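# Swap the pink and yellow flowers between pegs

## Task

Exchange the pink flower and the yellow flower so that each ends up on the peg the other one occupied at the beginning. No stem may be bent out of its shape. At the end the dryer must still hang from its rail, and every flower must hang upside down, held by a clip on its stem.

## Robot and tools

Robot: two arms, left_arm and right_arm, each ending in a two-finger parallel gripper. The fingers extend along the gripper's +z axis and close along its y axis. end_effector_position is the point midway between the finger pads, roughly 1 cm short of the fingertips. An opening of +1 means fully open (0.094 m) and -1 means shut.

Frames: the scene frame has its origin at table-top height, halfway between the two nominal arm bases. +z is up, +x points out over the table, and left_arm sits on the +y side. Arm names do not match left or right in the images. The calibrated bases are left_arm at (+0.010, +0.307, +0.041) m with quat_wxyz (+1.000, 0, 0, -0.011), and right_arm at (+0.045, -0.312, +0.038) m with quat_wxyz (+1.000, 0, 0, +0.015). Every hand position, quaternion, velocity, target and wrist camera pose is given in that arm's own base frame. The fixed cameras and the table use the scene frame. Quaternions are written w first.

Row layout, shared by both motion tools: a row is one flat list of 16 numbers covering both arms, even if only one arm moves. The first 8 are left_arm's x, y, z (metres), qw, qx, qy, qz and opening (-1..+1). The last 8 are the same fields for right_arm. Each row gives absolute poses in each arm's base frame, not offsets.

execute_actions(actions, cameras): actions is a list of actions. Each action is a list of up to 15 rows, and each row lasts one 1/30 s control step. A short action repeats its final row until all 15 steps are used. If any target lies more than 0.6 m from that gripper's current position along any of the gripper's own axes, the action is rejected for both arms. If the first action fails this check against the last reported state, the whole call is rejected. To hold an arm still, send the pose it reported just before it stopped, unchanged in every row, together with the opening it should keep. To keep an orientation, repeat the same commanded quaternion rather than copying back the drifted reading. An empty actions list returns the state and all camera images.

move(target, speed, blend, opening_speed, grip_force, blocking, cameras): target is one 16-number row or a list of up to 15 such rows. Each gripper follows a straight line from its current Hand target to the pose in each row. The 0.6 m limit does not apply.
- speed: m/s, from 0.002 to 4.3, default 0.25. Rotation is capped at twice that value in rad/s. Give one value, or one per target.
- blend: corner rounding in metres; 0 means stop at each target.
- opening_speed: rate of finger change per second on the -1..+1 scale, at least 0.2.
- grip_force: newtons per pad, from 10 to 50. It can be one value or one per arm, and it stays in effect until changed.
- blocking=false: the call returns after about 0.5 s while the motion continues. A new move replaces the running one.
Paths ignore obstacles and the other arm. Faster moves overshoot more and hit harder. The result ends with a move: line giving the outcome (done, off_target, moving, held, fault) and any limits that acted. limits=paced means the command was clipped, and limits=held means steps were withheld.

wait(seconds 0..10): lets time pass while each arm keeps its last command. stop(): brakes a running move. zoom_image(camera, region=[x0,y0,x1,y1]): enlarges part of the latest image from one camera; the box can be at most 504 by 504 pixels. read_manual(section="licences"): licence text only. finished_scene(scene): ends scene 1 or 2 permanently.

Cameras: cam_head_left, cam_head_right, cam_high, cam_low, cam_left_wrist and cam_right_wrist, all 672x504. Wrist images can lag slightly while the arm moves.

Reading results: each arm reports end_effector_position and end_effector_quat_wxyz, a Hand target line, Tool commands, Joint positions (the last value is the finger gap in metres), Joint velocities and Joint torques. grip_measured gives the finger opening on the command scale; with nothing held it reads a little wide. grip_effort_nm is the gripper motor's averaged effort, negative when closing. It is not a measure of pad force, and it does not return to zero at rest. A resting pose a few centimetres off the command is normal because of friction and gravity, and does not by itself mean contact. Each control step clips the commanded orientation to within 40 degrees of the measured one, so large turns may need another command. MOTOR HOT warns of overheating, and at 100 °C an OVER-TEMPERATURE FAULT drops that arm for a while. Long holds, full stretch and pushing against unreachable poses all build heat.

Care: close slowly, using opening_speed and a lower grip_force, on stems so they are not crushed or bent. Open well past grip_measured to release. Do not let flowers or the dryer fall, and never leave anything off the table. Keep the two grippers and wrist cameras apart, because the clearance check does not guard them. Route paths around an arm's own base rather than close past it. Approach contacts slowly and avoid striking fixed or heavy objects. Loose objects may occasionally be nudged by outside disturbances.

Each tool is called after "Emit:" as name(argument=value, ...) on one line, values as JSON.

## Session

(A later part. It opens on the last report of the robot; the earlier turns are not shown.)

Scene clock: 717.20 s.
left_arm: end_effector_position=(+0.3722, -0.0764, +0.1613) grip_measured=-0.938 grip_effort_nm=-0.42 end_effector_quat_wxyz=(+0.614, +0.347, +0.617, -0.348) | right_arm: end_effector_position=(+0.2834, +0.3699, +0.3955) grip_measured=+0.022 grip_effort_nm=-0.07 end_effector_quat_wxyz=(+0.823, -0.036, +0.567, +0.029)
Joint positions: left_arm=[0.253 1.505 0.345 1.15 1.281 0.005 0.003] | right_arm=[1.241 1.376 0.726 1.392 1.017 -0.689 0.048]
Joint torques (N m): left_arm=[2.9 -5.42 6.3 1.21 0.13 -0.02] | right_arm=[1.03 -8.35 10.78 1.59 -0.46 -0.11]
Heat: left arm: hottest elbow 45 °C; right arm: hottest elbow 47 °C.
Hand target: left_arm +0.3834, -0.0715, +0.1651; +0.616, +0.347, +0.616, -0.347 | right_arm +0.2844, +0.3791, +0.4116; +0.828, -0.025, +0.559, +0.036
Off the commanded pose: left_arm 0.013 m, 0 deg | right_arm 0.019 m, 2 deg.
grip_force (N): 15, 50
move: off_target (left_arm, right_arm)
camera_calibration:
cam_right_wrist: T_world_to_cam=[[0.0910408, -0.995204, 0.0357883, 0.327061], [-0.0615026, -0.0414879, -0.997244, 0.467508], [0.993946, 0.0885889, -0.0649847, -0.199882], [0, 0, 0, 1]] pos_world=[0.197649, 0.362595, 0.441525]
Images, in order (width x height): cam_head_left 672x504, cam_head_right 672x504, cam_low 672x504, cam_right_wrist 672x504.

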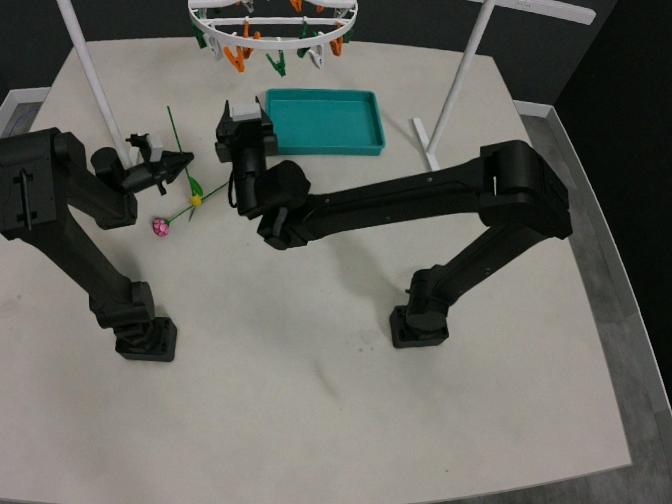

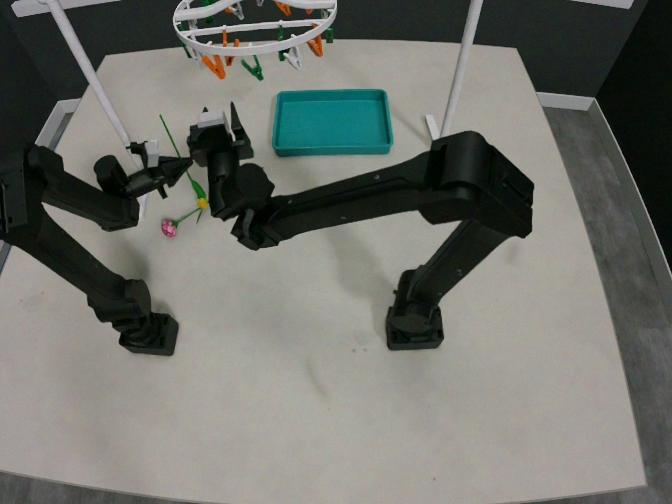

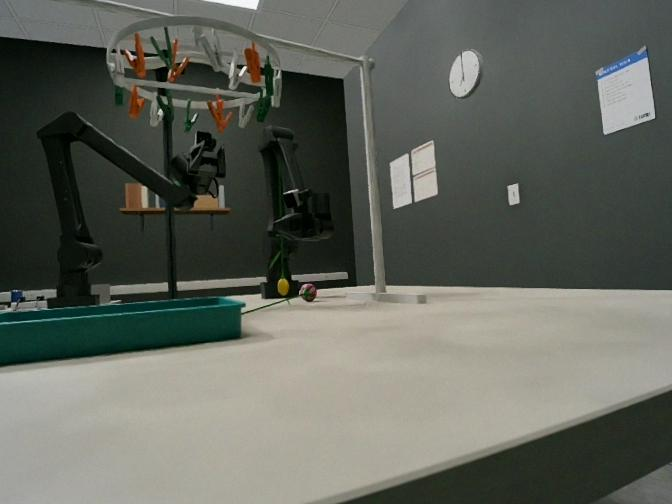

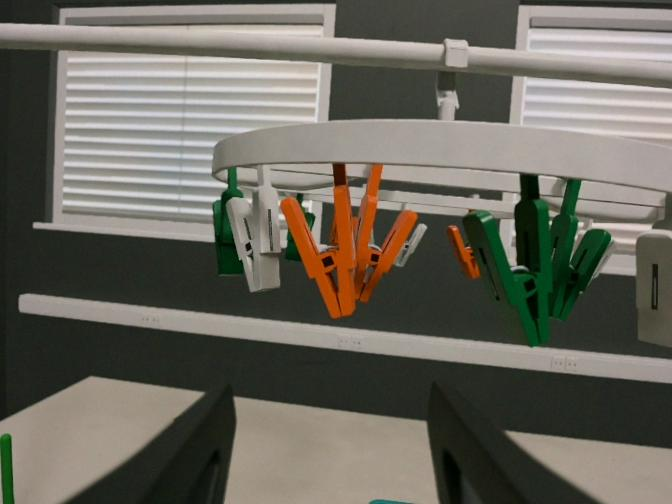

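Emit:
move(target=[[0.3984, -0.1913, 0.2, 0.6163, 0.3468, 0.6163, -0.3468, -0.97, 0.343, 0.39, 0.4406, 0.8696, -0.0215, 0.4919, 0.038, 0.02]], speed=0.12, cameras=["cam_right_wrist", "cam_low", "cam_head_left", "cam_head_right", "cam_left_wrist"])

Emit:
zoom_image(camera="cam_low", region=[170, 70, 270, 170])

Scene clock: 745.30 s.
left_arm: end_effector_position=(+0.3867, -0.1864, +0.1811) grip_measured=-0.938 grip_effort_nm=-0.42 end_effector_quat_wxyz=(+0.602, +0.338, +0.632, -0.352) | right_arm: end_effector_position=(+0.3359, +0.3850, +0.4248) grip_measured=+0.022 grip_effort_nm=-0.08 end_effector_quat_wxyz=(+0.864, -0.041, +0.502, +0.030)
Joint positions: left_arm=[-0.127 1.402 0.379 0.98 0.893 -0.004 0.003] | right_arm=[1.104 1.476 0.836 1.441 0.813 -0.689 0.048]
Joint torques (N m): left_arm=[1.96 -7.24 7.99 1.47 -0.04 0.09] | right_arm=[-0.26 -10.52 10.76 1.63 -0.41 0.08]
Heat: left arm: hottest elbow 43 °C; right arm: hottest elbow 46 °C.
Hand target: left_arm +0.3975, -0.1910, +0.2003; +0.616, +0.347, +0.616, -0.347 | right_arm +0.3424, +0.3891, +0.4404; +0.870, -0.022, +0.492, +0.038
Off the commanded pose: left_arm 0.023 m, 3 deg | right_arm 0.018 m, 3 deg.
grip_force (N): 15, 50
move: off_target (left_arm, right_arm)
camera_calibration:
cam_left_wrist: T_world_to_cam=[[-0.848747, -0.528261, 0.023845, 0.225394], [-0.253585, 0.367032, -0.894976, 0.366347], [0.464029, -0.765655, -0.445477, -0.149097], [0, 0, 0, 1]] pos_world=[0.353388, -0.129551, 0.256078]
cam_right_wrist: T_world_to_cam=[[0.0935747, -0.994319, 0.0507209, 0.328823], [0.0923853, -0.0420528, -0.994835, 0.44807], [0.991317, 0.0977773, 0.0879255, -0.319137], [0, 0, 0, 1]] pos_world=[0.244201, 0.377002, 0.457138]
Images, in order (width x height): cam_head_left 672x504, cam_head_right 672x504, cam_low 672x504, cam_left_wrist 672x504, cam_right_wrist 672x504.

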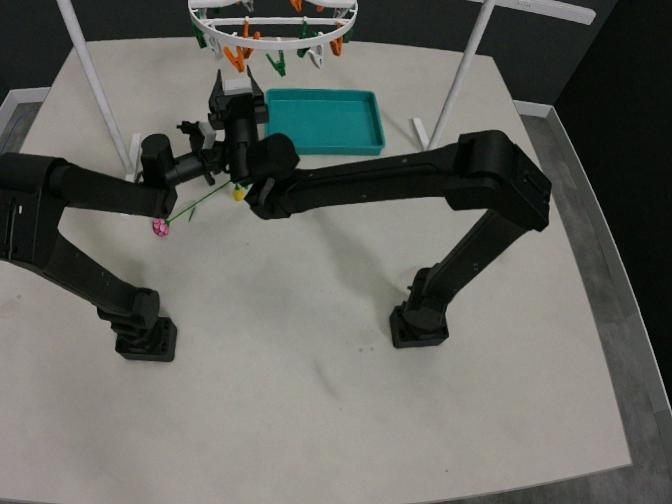

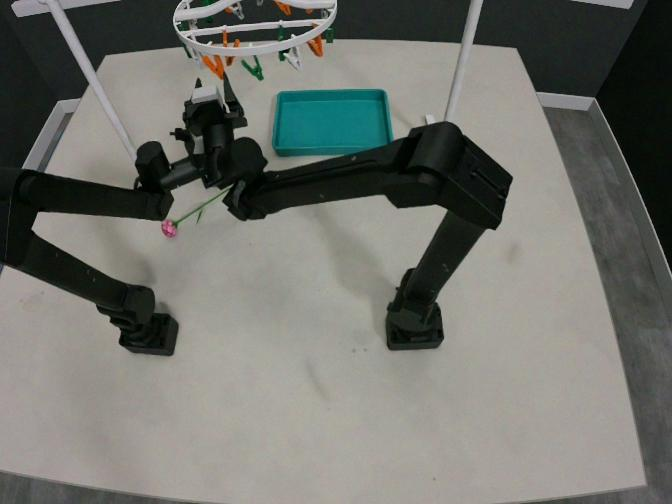

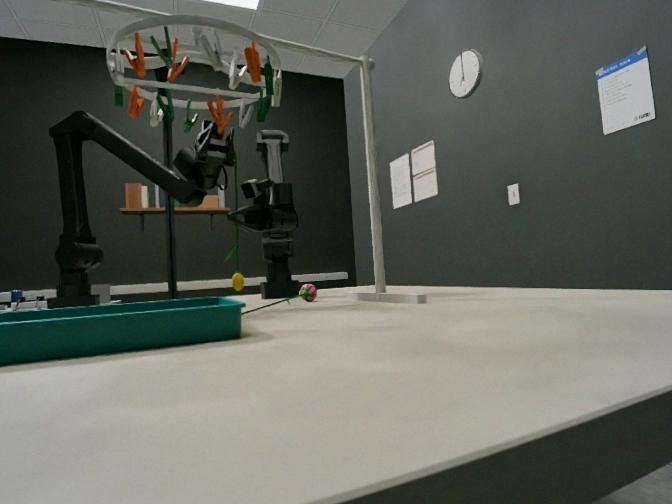

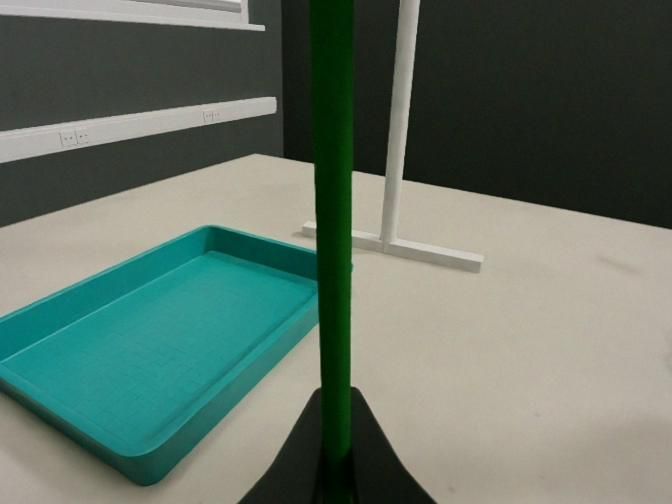

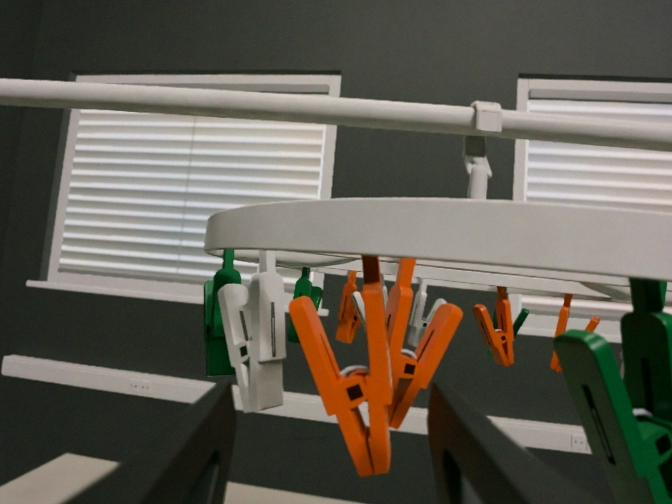

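Scaled by 5.040 from the camera's 672x504 image, which has a finer 960x720 frame.

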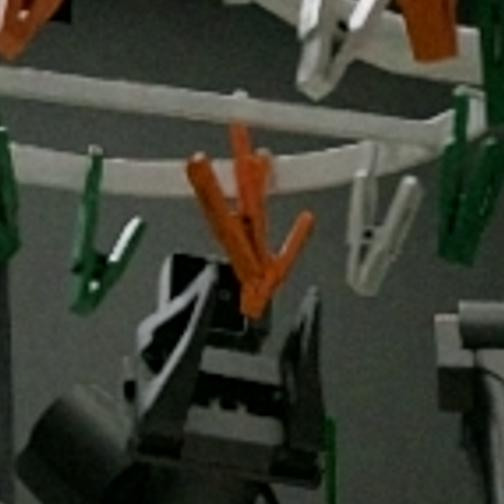

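Emit:
move(target=[[0.397, -0.2143, 0.223, 0.627, 0.3405, 0.6055, -0.3526, -0.97, 0.377, 0.3895, 0.455, 0.8696, -0.0215, 0.4919, 0.038, 0.02], [0.397, -0.2143, 0.223, 0.627, 0.3405, 0.6055, -0.3526, -0.97, 0.377, 0.3895, 0.455, 0.8696, -0.0215, 0.4919, 0.038, -0.72]], speed=0.08, opening_speed=0.3, cameras=["cam_right_wrist", "cam_low", "cam_head_left", "cam_head_right"])

Emit:
zoom_image(camera="cam_low", region=[170, 70, 270, 170])

Scene clock: 757.10 s.
left_arm: end_effector_position=(+0.3862, -0.2082, +0.2018) grip_measured=-0.938 grip_effort_nm=-0.42 end_effector_quat_wxyz=(+0.615, +0.337, +0.620, -0.352) | right_arm: end_effector_position=(+0.3692, +0.3823, +0.4422) grip_measured=-0.584 grip_effort_nm=-1.02 end_effector_quat_wxyz=(+0.866, -0.034, +0.497, +0.029)
Joint positions: left_arm=[-0.2 1.361 0.395 0.97 0.818 -0.027 0.003] | right_arm=[1.033 1.481 0.897 1.356 0.765 -0.629 0.02]
Joint torques (N m): left_arm=[1.85 -7.24 8.53 1.54 -0.07 -0.07] | right_arm=[0.15 -10.87 10.96 0.85 -0.37 0.18]
Heat: left arm: hottest elbow 44 °C; right arm: hottest elbow 47 °C.
Hand target: left_arm +0.3959, -0.2139, +0.2232; +0.627, +0.340, +0.605, -0.353 | right_arm +0.3764, +0.3888, +0.4546; +0.870, -0.022, +0.492, +0.038
Off the commanded pose: left_arm 0.025 m, 2 deg | right_arm 0.017 m, 2 deg.
grip_force (N): 15, 50
move: off_target (left_arm, right_arm); target 2's new opening was sent with right_arm's hand 0.018 m and 2 deg from that target
camera_calibration:
cam_right_wrist: T_world_to_cam=[[0.0850352, -0.995519, 0.0413618, 0.329865], [0.102179, -0.0325804, -0.994232, 0.454697], [0.991125, 0.0887711, 0.0989507, -0.354747], [0, 0, 0, 1]] pos_world=[0.277087, 0.374692, 0.473533]
Images, in order (width x height): cam_head_left 672x504, cam_head_right 672x504, cam_low 672x504, cam_right_wrist 672x504.

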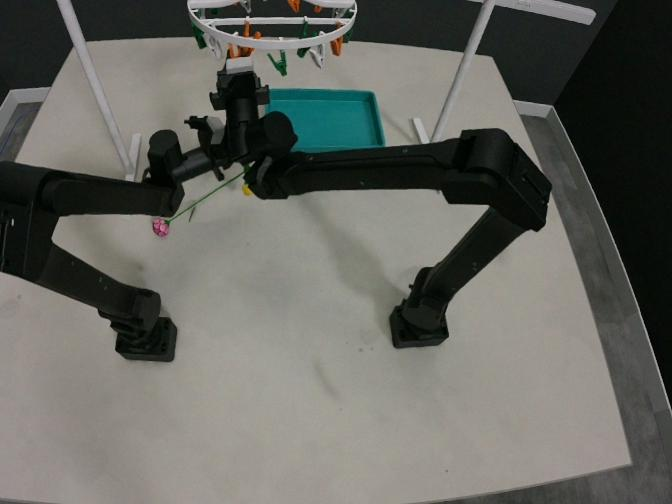

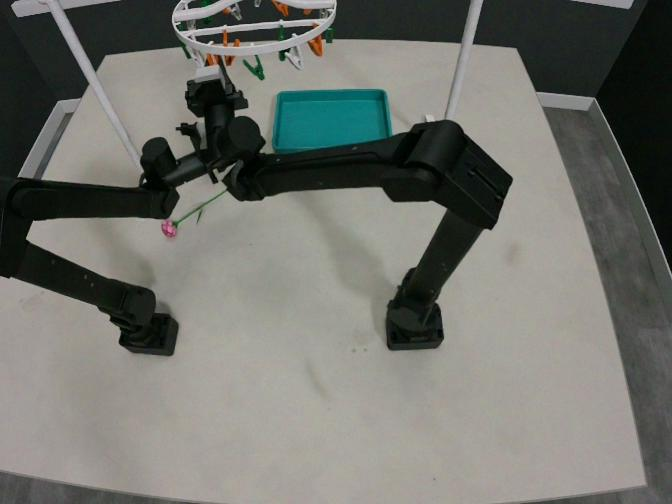

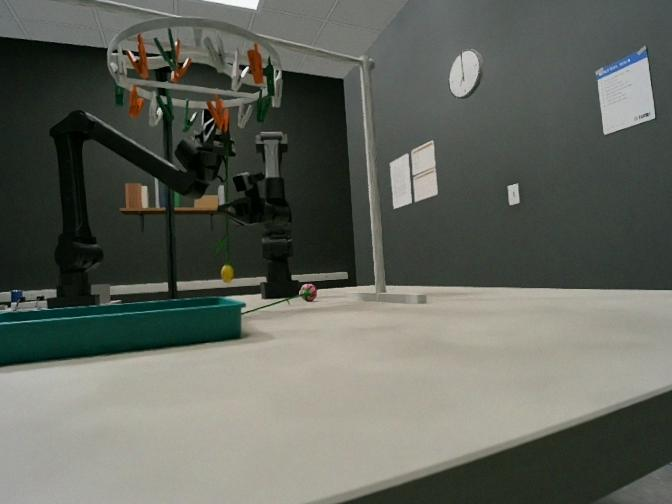

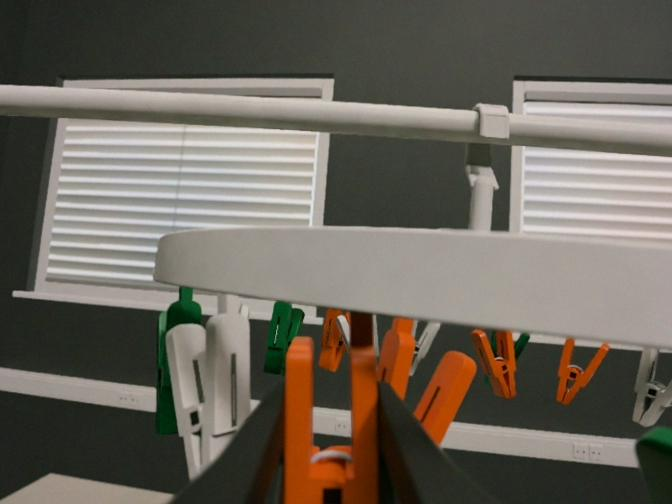

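Scaled by 5.040 from the camera's 672x504 image, which has a finer 960x720 frame.

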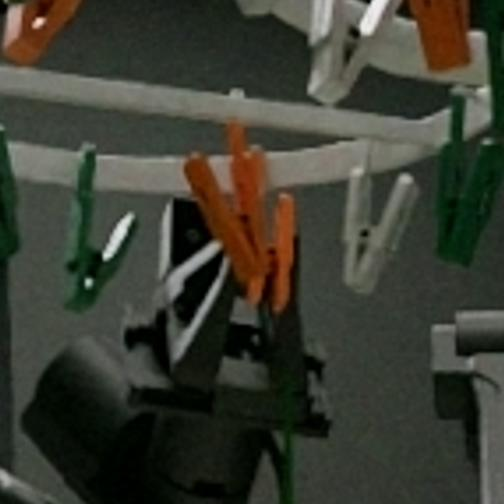

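Emit:
zoom_image(camera="cam_low", region=[205, 100, 245, 150])

Emit:
zoom_image(camera="cam_head_left", region=[205, 20, 285, 120])

Scaled by 10.080 from the camera's 672x504 image, which has a finer 960x720 frame.

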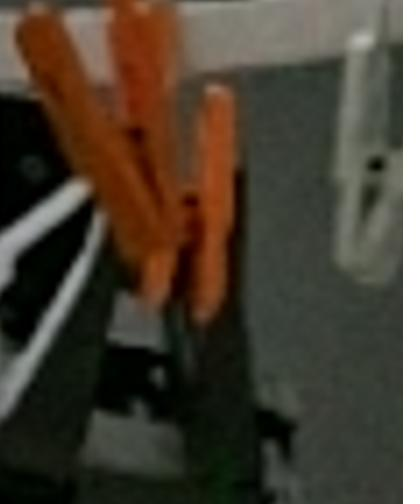

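Scaled by 5.040 from the camera's 672x504 image, which has a finer 960x720 frame.

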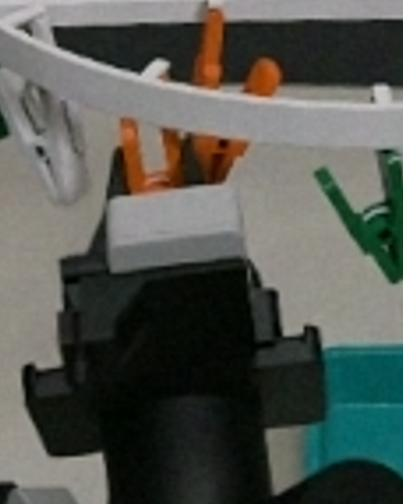

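Emit:
move(target=[[0.397, -0.2235, 0.223, 0.627, 0.3405, 0.6055, -0.3526, -0.97, 0.377, 0.3895, 0.455, 0.8696, -0.0215, 0.4919, 0.038, 0.0], [0.397, -0.2235, 0.223, 0.627, 0.3405, 0.6055, -0.3526, -0.97, 0.385, 0.3905, 0.462, 0.8696, -0.0215, 0.4919, 0.038, 0.0], [0.397, -0.2235, 0.223, 0.627, 0.3405, 0.6055, -0.3526, -0.97, 0.385, 0.3905, 0.462, 0.8696, -0.0215, 0.4919, 0.038, -0.74]], speed=0.06, opening_speed=0.6, cameras=["cam_right_wrist", "cam_low", "cam_left_wrist"])

Emit:
zoom_image(camera="cam_low", region=[200, 95, 250, 155])

Scene clock: 782.10 s.
left_arm: end_effector_position=(+0.3861, -0.2166, +0.2040) grip_measured=-0.938 grip_effort_nm=-0.42 end_effector_quat_wxyz=(+0.616, +0.337, +0.619, -0.352) | right_arm: end_effector_position=(+0.3776, +0.3836, +0.4474) grip_measured=-0.587 grip_effort_nm=-1.00 end_effector_quat_wxyz=(+0.866, -0.035, +0.498, +0.028)
Joint positions: left_arm=[-0.227 1.361 0.401 0.97 0.789 -0.028 0.003] | right_arm=[1.018 1.483 0.918 1.324 0.755 -0.615 0.019]
Joint torques (N m): left_arm=[1.9 -6.83 8.61 1.48 -0.07 -0.04] | right_arm=[0.26 -11.52 11.25 0.81 -0.37 0.18]
Heat: left arm: hottest elbow 45 °C; right arm: hottest elbow 51 °C.
Hand target: left_arm +0.3961, -0.2230, +0.2234; +0.627, +0.340, +0.605, -0.353 | right_arm +0.3843, +0.3898, +0.4616; +0.870, -0.022, +0.492, +0.038
Off the commanded pose: left_arm 0.023 m, 2 deg | right_arm 0.018 m, 2 deg.
grip_force (N): 15, 50
move: off_target (left_arm, right_arm); target 3's new opening was sent with right_arm's hand 0.019 m and 2 deg from that target
camera_calibration:
cam_left_wrist: T_world_to_cam=[[-0.847677, -0.530473, 0.00652491, 0.210981], [-0.224833, 0.348081, -0.910104, 0.385709], [0.480514, -0.772942, -0.414327, -0.176103], [0, 0, 0, 1]] pos_world=[0.350184, -0.158456, 0.276695]
cam_right_wrist: T_world_to_cam=[[0.084268, -0.995484, 0.0437166, 0.329391], [0.100232, -0.0351818, -0.994342, 0.460831], [0.991389, 0.088173, 0.0968147, -0.362657], [0, 0, 0, 1]] pos_world=[0.285587, 0.376093, 0.478935]
Images, in order (width x height): cam_low 672x504, cam_left_wrist 672x504, cam_right_wrist 672x504.

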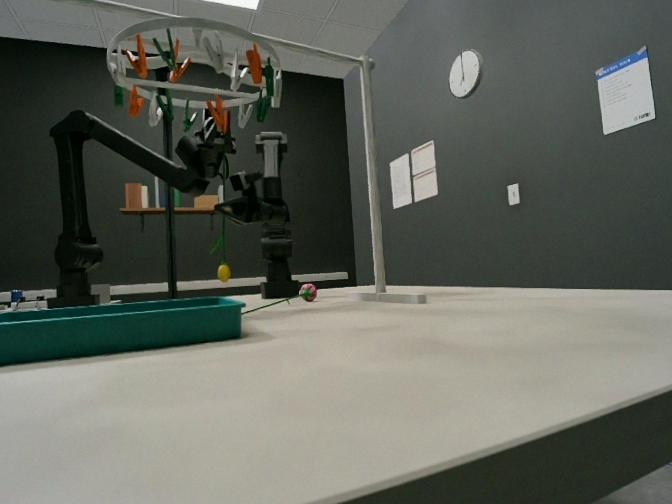

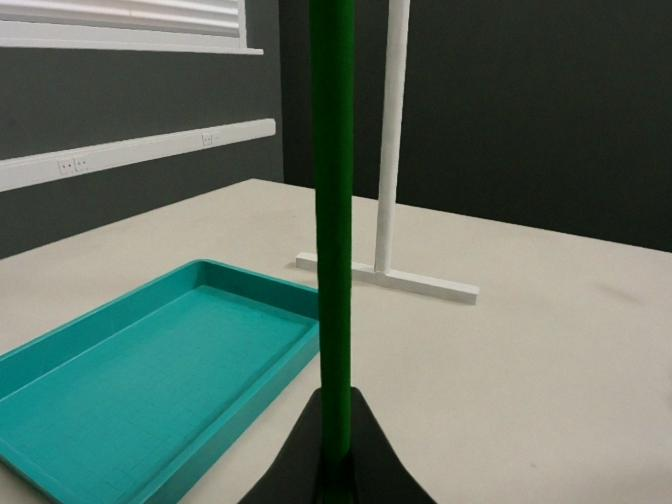

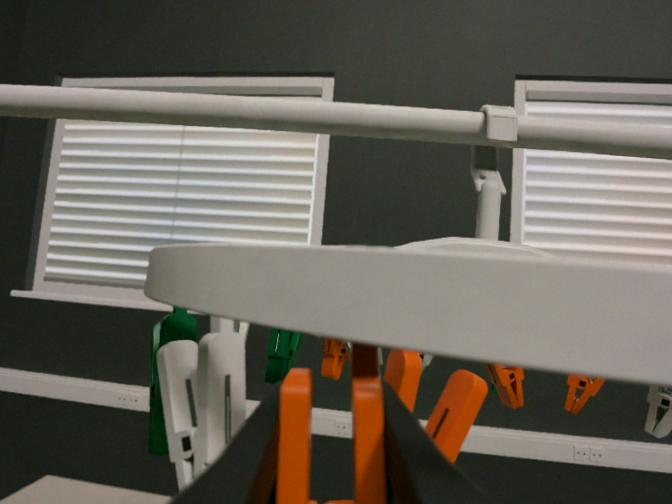

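Scaled by 8.400 from the camera's 672x504 image, which has a finer 960x720 frame.

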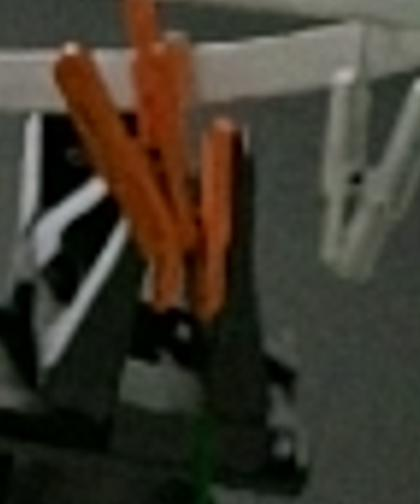

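Emit:
execute_actions(actions=[], cameras=["cam_high", "cam_low", "cam_head_left", "cam_head_right"])

Emit:
zoom_image(camera="cam_high", region=[300, 80, 400, 200])

Emit:
zoom_image(camera="cam_head_right", region=[170, 20, 270, 120])

Scene clock: 804.20 s.
left_arm: end_effector_position=(+0.3861, -0.2166, +0.2040) grip_measured=-0.938 grip_effort_nm=-0.42 end_effector_quat_wxyz=(+0.616, +0.337, +0.619, -0.352) | right_arm: end_effector_position=(+0.3776, +0.3836, +0.4474) grip_measured=-0.588 grip_effort_nm=-1.03 end_effector_quat_wxyz=(+0.866, -0.035, +0.498, +0.028)
Joint positions: left_arm=[-0.227 1.361 0.401 0.97 0.789 -0.028 0.003] | right_arm=[1.018 1.483 0.918 1.324 0.755 -0.615 0.019]
Joint velocities: within noise
Joint torques (N m): left_arm=[1.85 -6.83 8.61 1.47 -0.07 -0.04] | right_arm=[0.03 -11.34 11.21 0.85 -0.37 0.18]
Heat: left arm: hottest elbow 46 °C; right arm: hottest elbow 50 °C.
Hand target: left_arm +0.3961, -0.2230, +0.2234; +0.627, +0.340, +0.605, -0.353 | right_arm +0.3843, +0.3898, +0.4616; +0.870, -0.022, +0.492, +0.038
Tool commands: left_gripper/opening=-0.97 right_gripper/opening=-0.74
Off the commanded pose: left_arm 0.023 m, 2 deg | right_arm 0.018 m, 2 deg.
grip_force (N): 15, 50
Images, in order (width x height): cam_head_left 672x504, cam_head_right 672x504, cam_high 672x504, cam_low 672x504.

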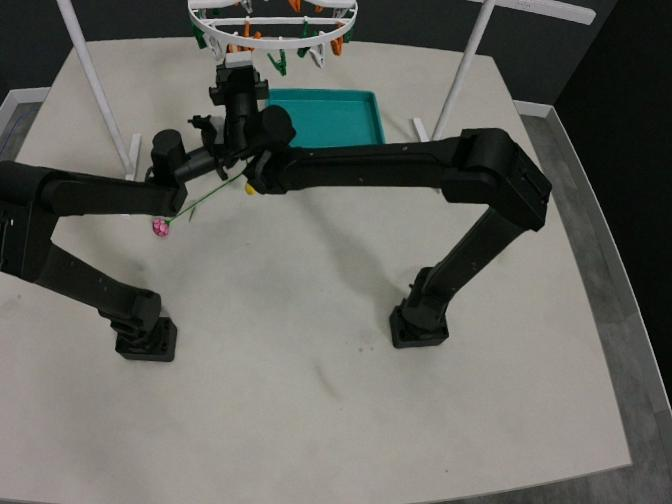

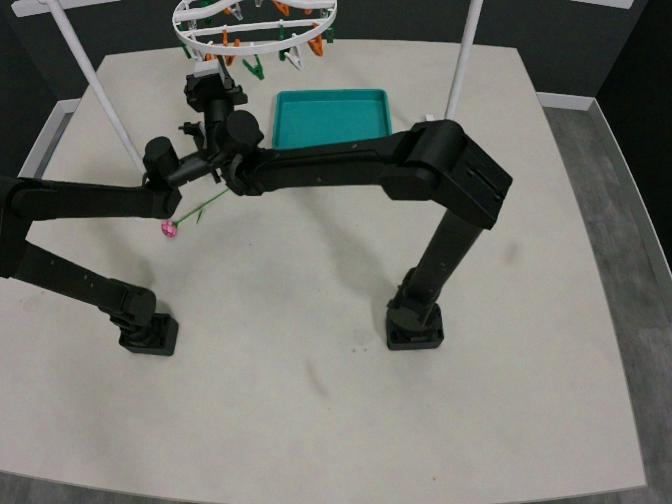

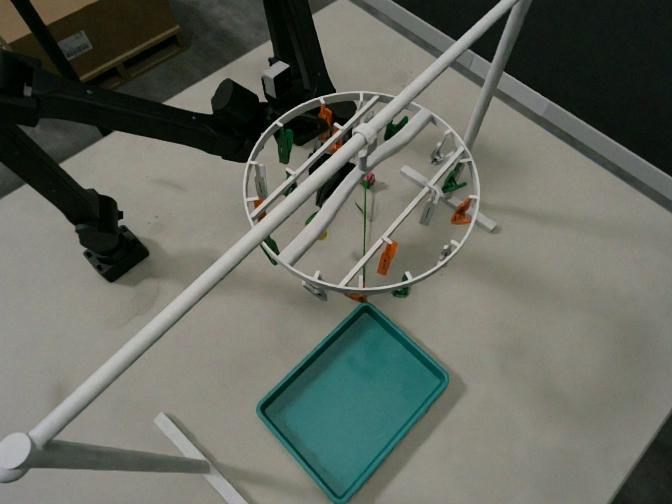

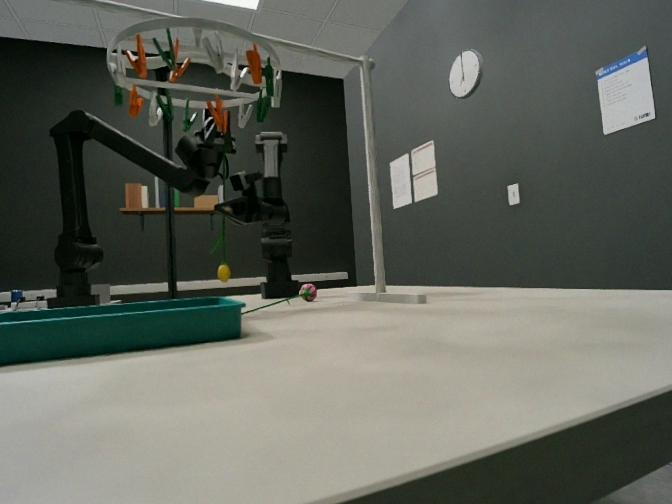

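Scaled by 4.200 from the camera's 672x504 image, which has a finer 960x720 frame.

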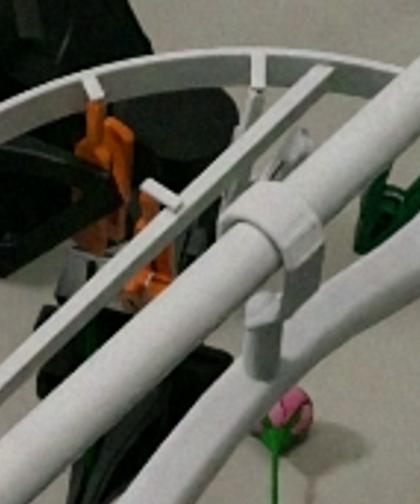

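Scaled by 5.040 from the camera's 672x504 image, which has a finer 960x720 frame.

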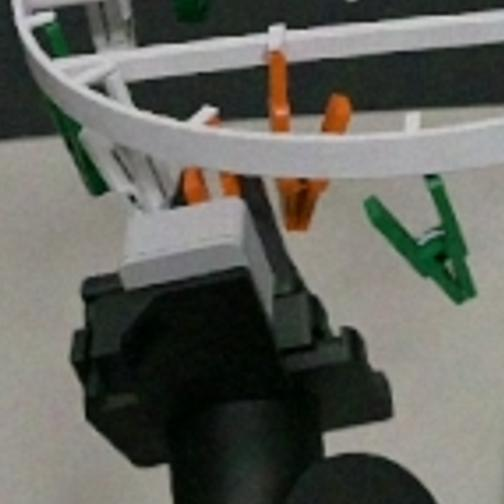

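Emit:
move(target=[0.3975, -0.2295, 0.243, 0.627, 0.3405, 0.6055, -0.3526, -0.97, 0.385, 0.3905, 0.462, 0.8696, -0.0215, 0.4919, 0.038, -0.74], speed=0.06, cameras=["cam_low"])

Emit:
zoom_image(camera="cam_low", region=[200, 95, 250, 155])

Scene clock: 809.17 s.
left_arm: end_effector_position=(+0.3873, -0.2224, +0.2194) grip_measured=-0.938 grip_effort_nm=-0.42 end_effector_quat_wxyz=(+0.613, +0.336, +0.622, -0.352) | right_arm: end_effector_position=(+0.3776, +0.3836, +0.4474) grip_measured=-0.588 grip_effort_nm=-1.03 end_effector_quat_wxyz=(+0.866, -0.035, +0.498, +0.028)
Joint positions: left_arm=[-0.245 1.303 0.424 0.88 0.771 -0.028 0.003] | right_arm=[1.018 1.483 0.918 1.324 0.755 -0.615 0.019]
Joint torques (N m): left_arm=[1.85 -7 9.29 1.54 -0.06 -0.03] | right_arm=[0.32 -11.28 11.22 0.87 -0.36 0.18]
Heat: left arm: hottest elbow 47 °C; right arm: hottest elbow 50 °C.
Hand target: left_arm +0.3963, -0.2289, +0.2432; +0.627, +0.340, +0.605, -0.353 | right_arm +0.3843, +0.3898, +0.4616; +0.870, -0.022, +0.492, +0.038
Off the commanded pose: left_arm 0.027 m, 3 deg | right_arm 0.018 m, 2 deg.
grip_force (N): 15, 50
move: off_target (left_arm, right_arm)
Images, in order (width x height): cam_low 672x504.

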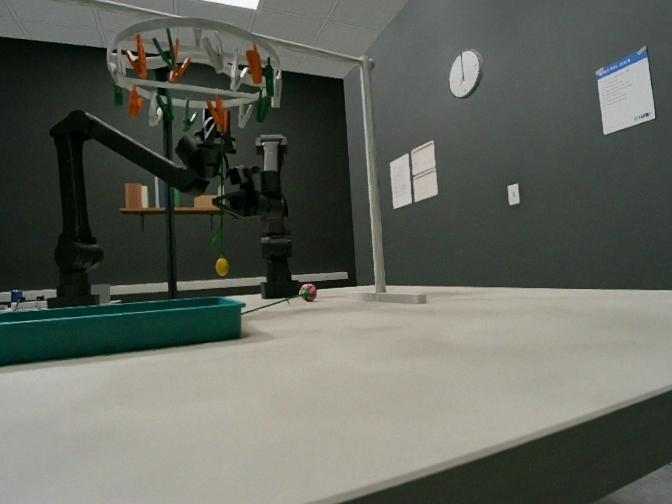

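Scaled by 8.400 from the camera's 672x504 image, which has a finer 960x720 frame.

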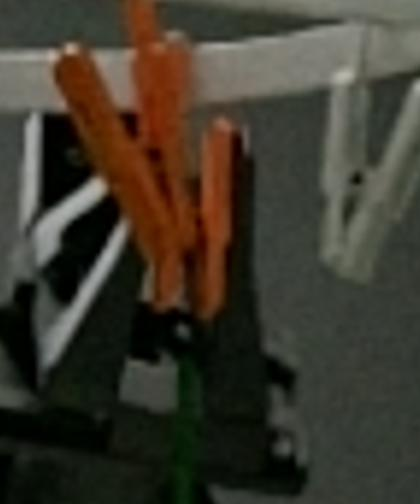

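Emit:
move(target=[0.3975, -0.2285, 0.258, 0.627, 0.3405, 0.6055, -0.3526, -0.97, 0.385, 0.3905, 0.462, 0.8696, -0.0215, 0.4919, 0.038, -0.74], speed=0.04, cameras=["cam_low"])

Emit:
zoom_image(camera="cam_low", region=[200, 95, 250, 155])

Scene clock: 814.80 s.
left_arm: end_effector_position=(+0.3873, -0.2224, +0.2323) grip_measured=-0.938 grip_effort_nm=-0.42 end_effector_quat_wxyz=(+0.612, +0.335, +0.623, -0.353) | right_arm: end_effector_position=(+0.3776, +0.3836, +0.4474) grip_measured=-0.588 grip_effort_nm=-1.03 end_effector_quat_wxyz=(+0.866, -0.035, +0.498, +0.028)
Joint positions: left_arm=[-0.245 1.258 0.439 0.816 0.771 -0.028 0.003] | right_arm=[1.018 1.483 0.918 1.324 0.755 -0.615 0.019]
Joint torques (N m): left_arm=[2.08 -6.83 9.81 1.55 0.05 -0.03] | right_arm=[0.26 -11.28 11.21 0.84 -0.38 0.17]
Heat: left arm: hottest elbow 47 °C; right arm: hottest elbow 50 °C.
Hand target: left_arm +0.3963, -0.2279, +0.2581; +0.627, +0.340, +0.605, -0.353 | right_arm +0.3843, +0.3898, +0.4616; +0.870, -0.022, +0.492, +0.038
Off the commanded pose: left_arm 0.028 m, 3 deg | right_arm 0.018 m, 2 deg.
grip_force (N): 15, 50
move: off_target (left_arm, right_arm)
Images, in order (width x height): cam_low 672x504.

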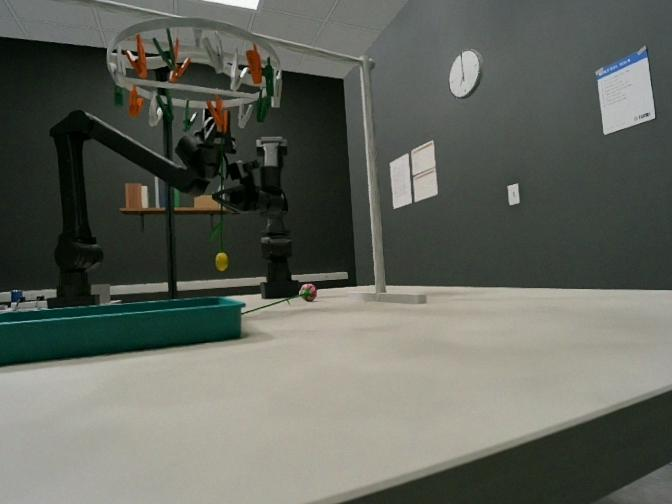

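Scaled by 8.400 from the camera's 672x504 image, which has a finer 960x720 frame.

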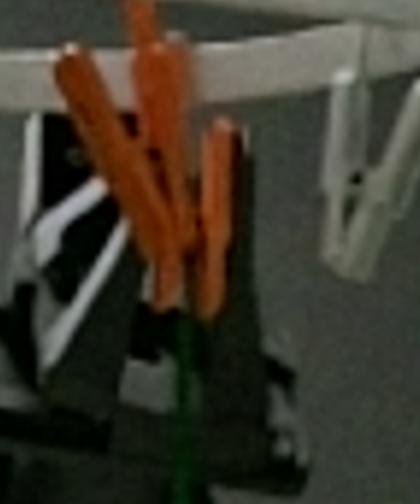

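Emit:
move(target=[[0.3975, -0.224, 0.247, 0.627, 0.3405, 0.6055, -0.3526, -0.97, 0.385, 0.3905, 0.462, 0.8696, -0.0215, 0.4919, 0.038, -0.74], [0.3975, -0.224, 0.258, 0.627, 0.3405, 0.6055, -0.3526, -0.97, 0.385, 0.3905, 0.462, 0.8696, -0.0215, 0.4919, 0.038, -0.74]], speed=0.04, cameras=["cam_low"])

Emit:
zoom_image(camera="cam_low", region=[200, 95, 250, 155])

Scene clock: 819.93 s.
left_arm: end_effector_position=(+0.3855, -0.2233, +0.2330) grip_measured=-0.938 grip_effort_nm=-0.42 end_effector_quat_wxyz=(+0.611, +0.339, +0.621, -0.356) | right_arm: end_effector_position=(+0.3776, +0.3836, +0.4474) grip_measured=-0.588 grip_effort_nm=-1.03 end_effector_quat_wxyz=(+0.866, -0.035, +0.498, +0.028)
Joint positions: left_arm=[-0.245 1.256 0.439 0.817 0.782 -0.028 0.003] | right_arm=[1.018 1.483 0.918 1.324 0.755 -0.615 0.019]
Joint torques (N m): left_arm=[3.02 -6.95 9.65 1.48 0.13 -0.04] | right_arm=[0.21 -11.22 11.28 0.85 -0.37 0.17]
Heat: left arm: hottest elbow 48 °C; right arm: hottest elbow 50 °C.
Hand target: left_arm +0.3963, -0.2236, +0.2582; +0.627, +0.341, +0.605, -0.353 | right_arm +0.3843, +0.3898, +0.4616; +0.870, -0.022, +0.492, +0.038
Off the commanded pose: left_arm 0.028 m, 3 deg | right_arm 0.018 m, 2 deg.
grip_force (N): 15, 50
move: off_target (left_arm, right_arm)
Images, in order (width x height): cam_low 672x504.

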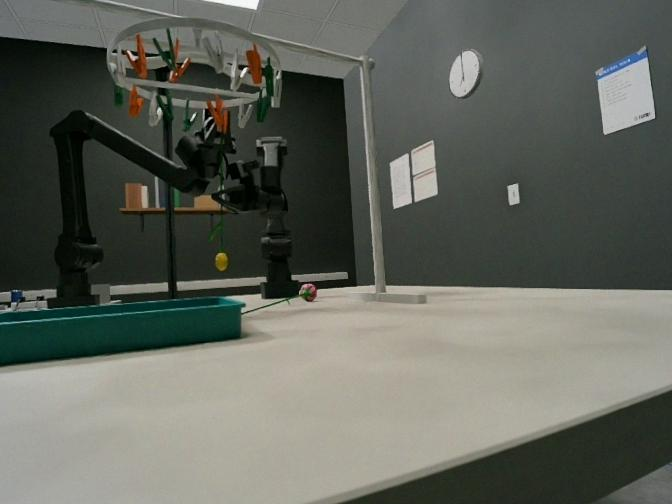

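Scaled by 8.400 from the camera's 672x504 image, which has a finer 960x720 frame.

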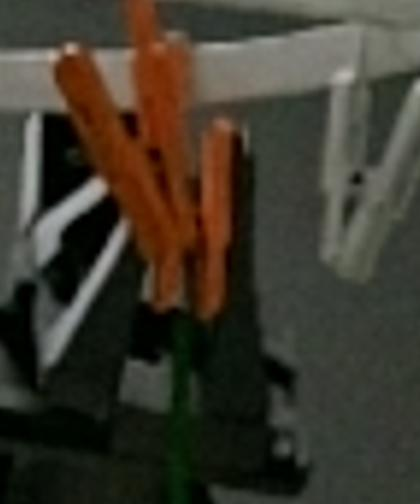

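Emit:
move(target=[[0.3975, -0.218, 0.245, 0.627, 0.3405, 0.6055, -0.3526, -0.97, 0.385, 0.3905, 0.462, 0.8696, -0.0215, 0.4919, 0.038, -0.74], [0.3975, -0.2125, 0.245, 0.627, 0.3405, 0.6055, -0.3526, -0.97, 0.385, 0.3905, 0.462, 0.8696, -0.0215, 0.4919, 0.038, -0.74]], speed=0.04, cameras=["cam_low"])

Emit:
zoom_image(camera="cam_low", region=[200, 95, 250, 155])

Scene clock: 826.20 s.
left_arm: end_effector_position=(+0.3881, -0.2144, +0.2338) grip_measured=-0.938 grip_effort_nm=-0.42 end_effector_quat_wxyz=(+0.615, +0.342, +0.615, -0.356) | right_arm: end_effector_position=(+0.3776, +0.3836, +0.4474) grip_measured=-0.588 grip_effort_nm=-1.03 end_effector_quat_wxyz=(+0.866, -0.035, +0.498, +0.028)
Joint positions: left_arm=[-0.213 1.265 0.439 0.84 0.818 -0.028 0.003] | right_arm=[1.018 1.483 0.918 1.324 0.755 -0.615 0.019]
Joint torques (N m): left_arm=[3.25 -5.07 8.14 2.8 0.11 -0.05] | right_arm=[0.03 -11.22 11.23 0.92 -0.36 0.19]
Heat: left arm: hottest elbow 49 °C; right arm: hottest elbow 51 °C.
Hand target: left_arm +0.3971, -0.2124, +0.2451; +0.627, +0.341, +0.606, -0.352 | right_arm +0.3843, +0.3898, +0.4616; +0.870, -0.022, +0.492, +0.038
Off the commanded pose: left_arm 0.015 m, 2 deg | right_arm 0.018 m, 2 deg.
grip_force (N): 15, 50
move: off_target (left_arm, right_arm)
Images, in order (width x height): cam_low 672x504.

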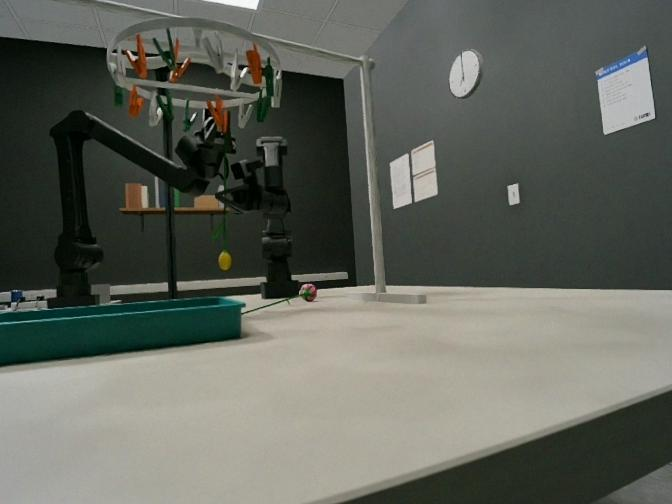

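Scaled by 8.400 from the camera's 672x504 image, which has a finer 960x720 frame.

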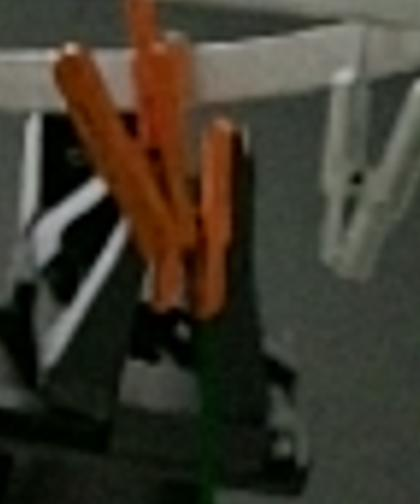

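Emit:
move(target=[[0.3975, -0.2125, 0.228, 0.627, 0.3405, 0.6055, -0.3526, -0.97, 0.385, 0.3905, 0.462, 0.8696, -0.0215, 0.4919, 0.038, -0.74], [0.3975, -0.2275, 0.235, 0.627, 0.3405, 0.6055, -0.3526, -0.97, 0.385, 0.3905, 0.462, 0.8696, -0.0215, 0.4919, 0.038, -0.74]], speed=0.04, cameras=["cam_low"])

Emit:
zoom_image(camera="cam_low", region=[200, 95, 250, 155])

Scene clock: 831.97 s.
left_arm: end_effector_position=(+0.3930, -0.2226, +0.2267) grip_measured=-0.938 grip_effort_nm=-0.42 end_effector_quat_wxyz=(+0.625, +0.339, +0.610, -0.350) | right_arm: end_effector_position=(+0.3776, +0.3836, +0.4474) grip_measured=-0.588 grip_effort_nm=-1.03 end_effector_quat_wxyz=(+0.866, -0.035, +0.498, +0.028)
Joint positions: left_arm=[-0.241 1.319 0.439 0.915 0.777 -0.028 0.003] | right_arm=[1.018 1.483 0.918 1.324 0.755 -0.615 0.019]
Joint torques (N m): left_arm=[1.9 -6.36 7.65 1.51 -0.05 -0.03] | right_arm=[0.26 -11.28 11.25 0.81 -0.37 0.18]
Heat: left arm: hottest elbow 49 °C; right arm: hottest elbow 51 °C.
Hand target: left_arm +0.3973, -0.2273, +0.2351; +0.627, +0.340, +0.605, -0.353 | right_arm +0.3843, +0.3898, +0.4616; +0.870, -0.022, +0.492, +0.038
Off the commanded pose: left_arm 0.011 m, 1 deg | right_arm 0.018 m, 2 deg.
grip_force (N): 15, 50
move: off_target (left_arm, right_arm)
Images, in order (width x height): cam_low 672x504.

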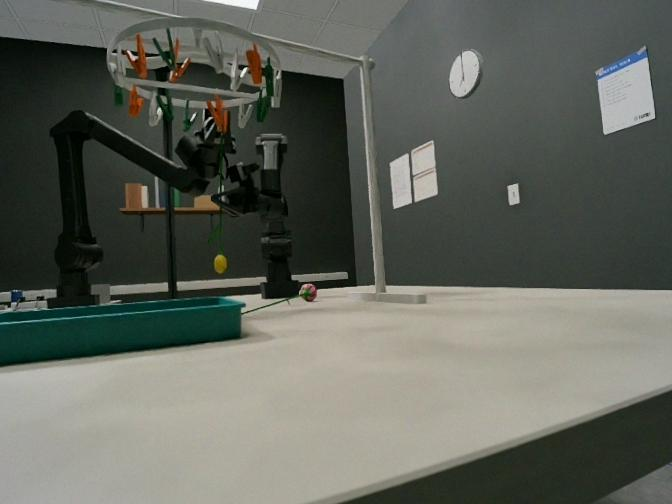

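Scaled by 8.400 from the camera's 672x504 image, which has a finer 960x720 frame.

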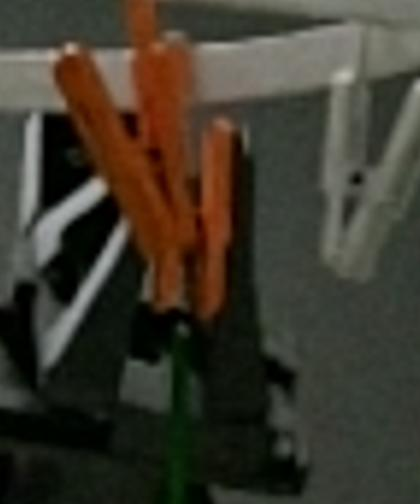

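Emit:
move(target=[0.3975, -0.2165, 0.235, 0.627, 0.3405, 0.6055, -0.3526, -0.97, 0.385, 0.3905, 0.462, 0.8696, -0.0215, 0.4919, 0.038, -0.74], speed=0.03, cameras=["cam_low"])

Emit:
zoom_image(camera="cam_low", region=[200, 95, 250, 155])

Scene clock: 836.50 s.
left_arm: end_effector_position=(+0.3922, -0.2193, +0.2266) grip_measured=-0.938 grip_effort_nm=-0.42 end_effector_quat_wxyz=(+0.622, +0.344, +0.608, -0.353) | right_arm: end_effector_position=(+0.3776, +0.3836, +0.4474) grip_measured=-0.588 grip_effort_nm=-1.03 end_effector_quat_wxyz=(+0.866, -0.035, +0.498, +0.028)
Joint positions: left_arm=[-0.226 1.319 0.439 0.915 0.805 -0.028 0.003] | right_arm=[1.018 1.483 0.918 1.324 0.755 -0.615 0.019]
Joint torques (N m): left_arm=[3.19 -6.77 7.21 1.57 0.14 -0.05] | right_arm=[0.32 -11.4 11.18 0.91 -0.36 0.17]
Heat: left arm: hottest elbow 49 °C; right arm: hottest elbow 51 °C.
Hand target: left_arm +0.3974, -0.2164, +0.2351; +0.627, +0.340, +0.605, -0.352 | right_arm +0.3843, +0.3898, +0.4616; +0.870, -0.022, +0.492, +0.038
Off the commanded pose: left_arm 0.010 m, 1 deg | right_arm 0.018 m, 2 deg.
grip_force (N): 15, 50
move: off_target (right_arm)
Images, in order (width x height): cam_low 672x504.

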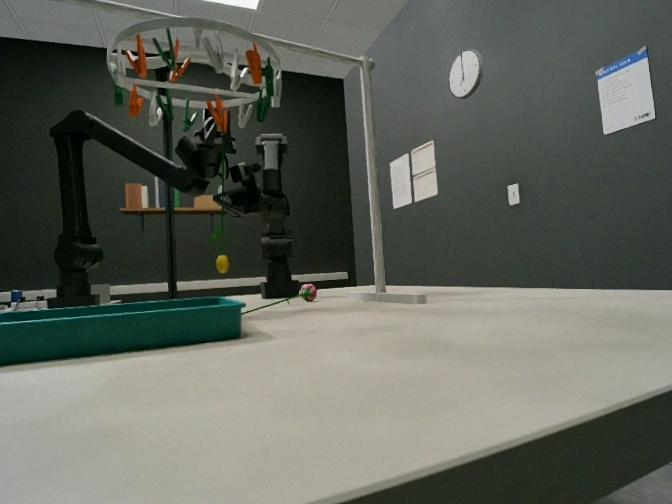

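Scaled by 8.400 from the camera's 672x504 image, which has a finer 960x720 frame.

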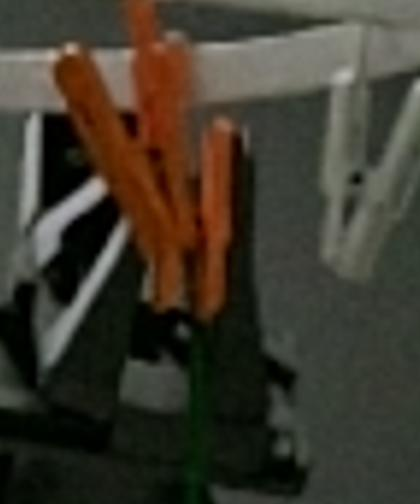

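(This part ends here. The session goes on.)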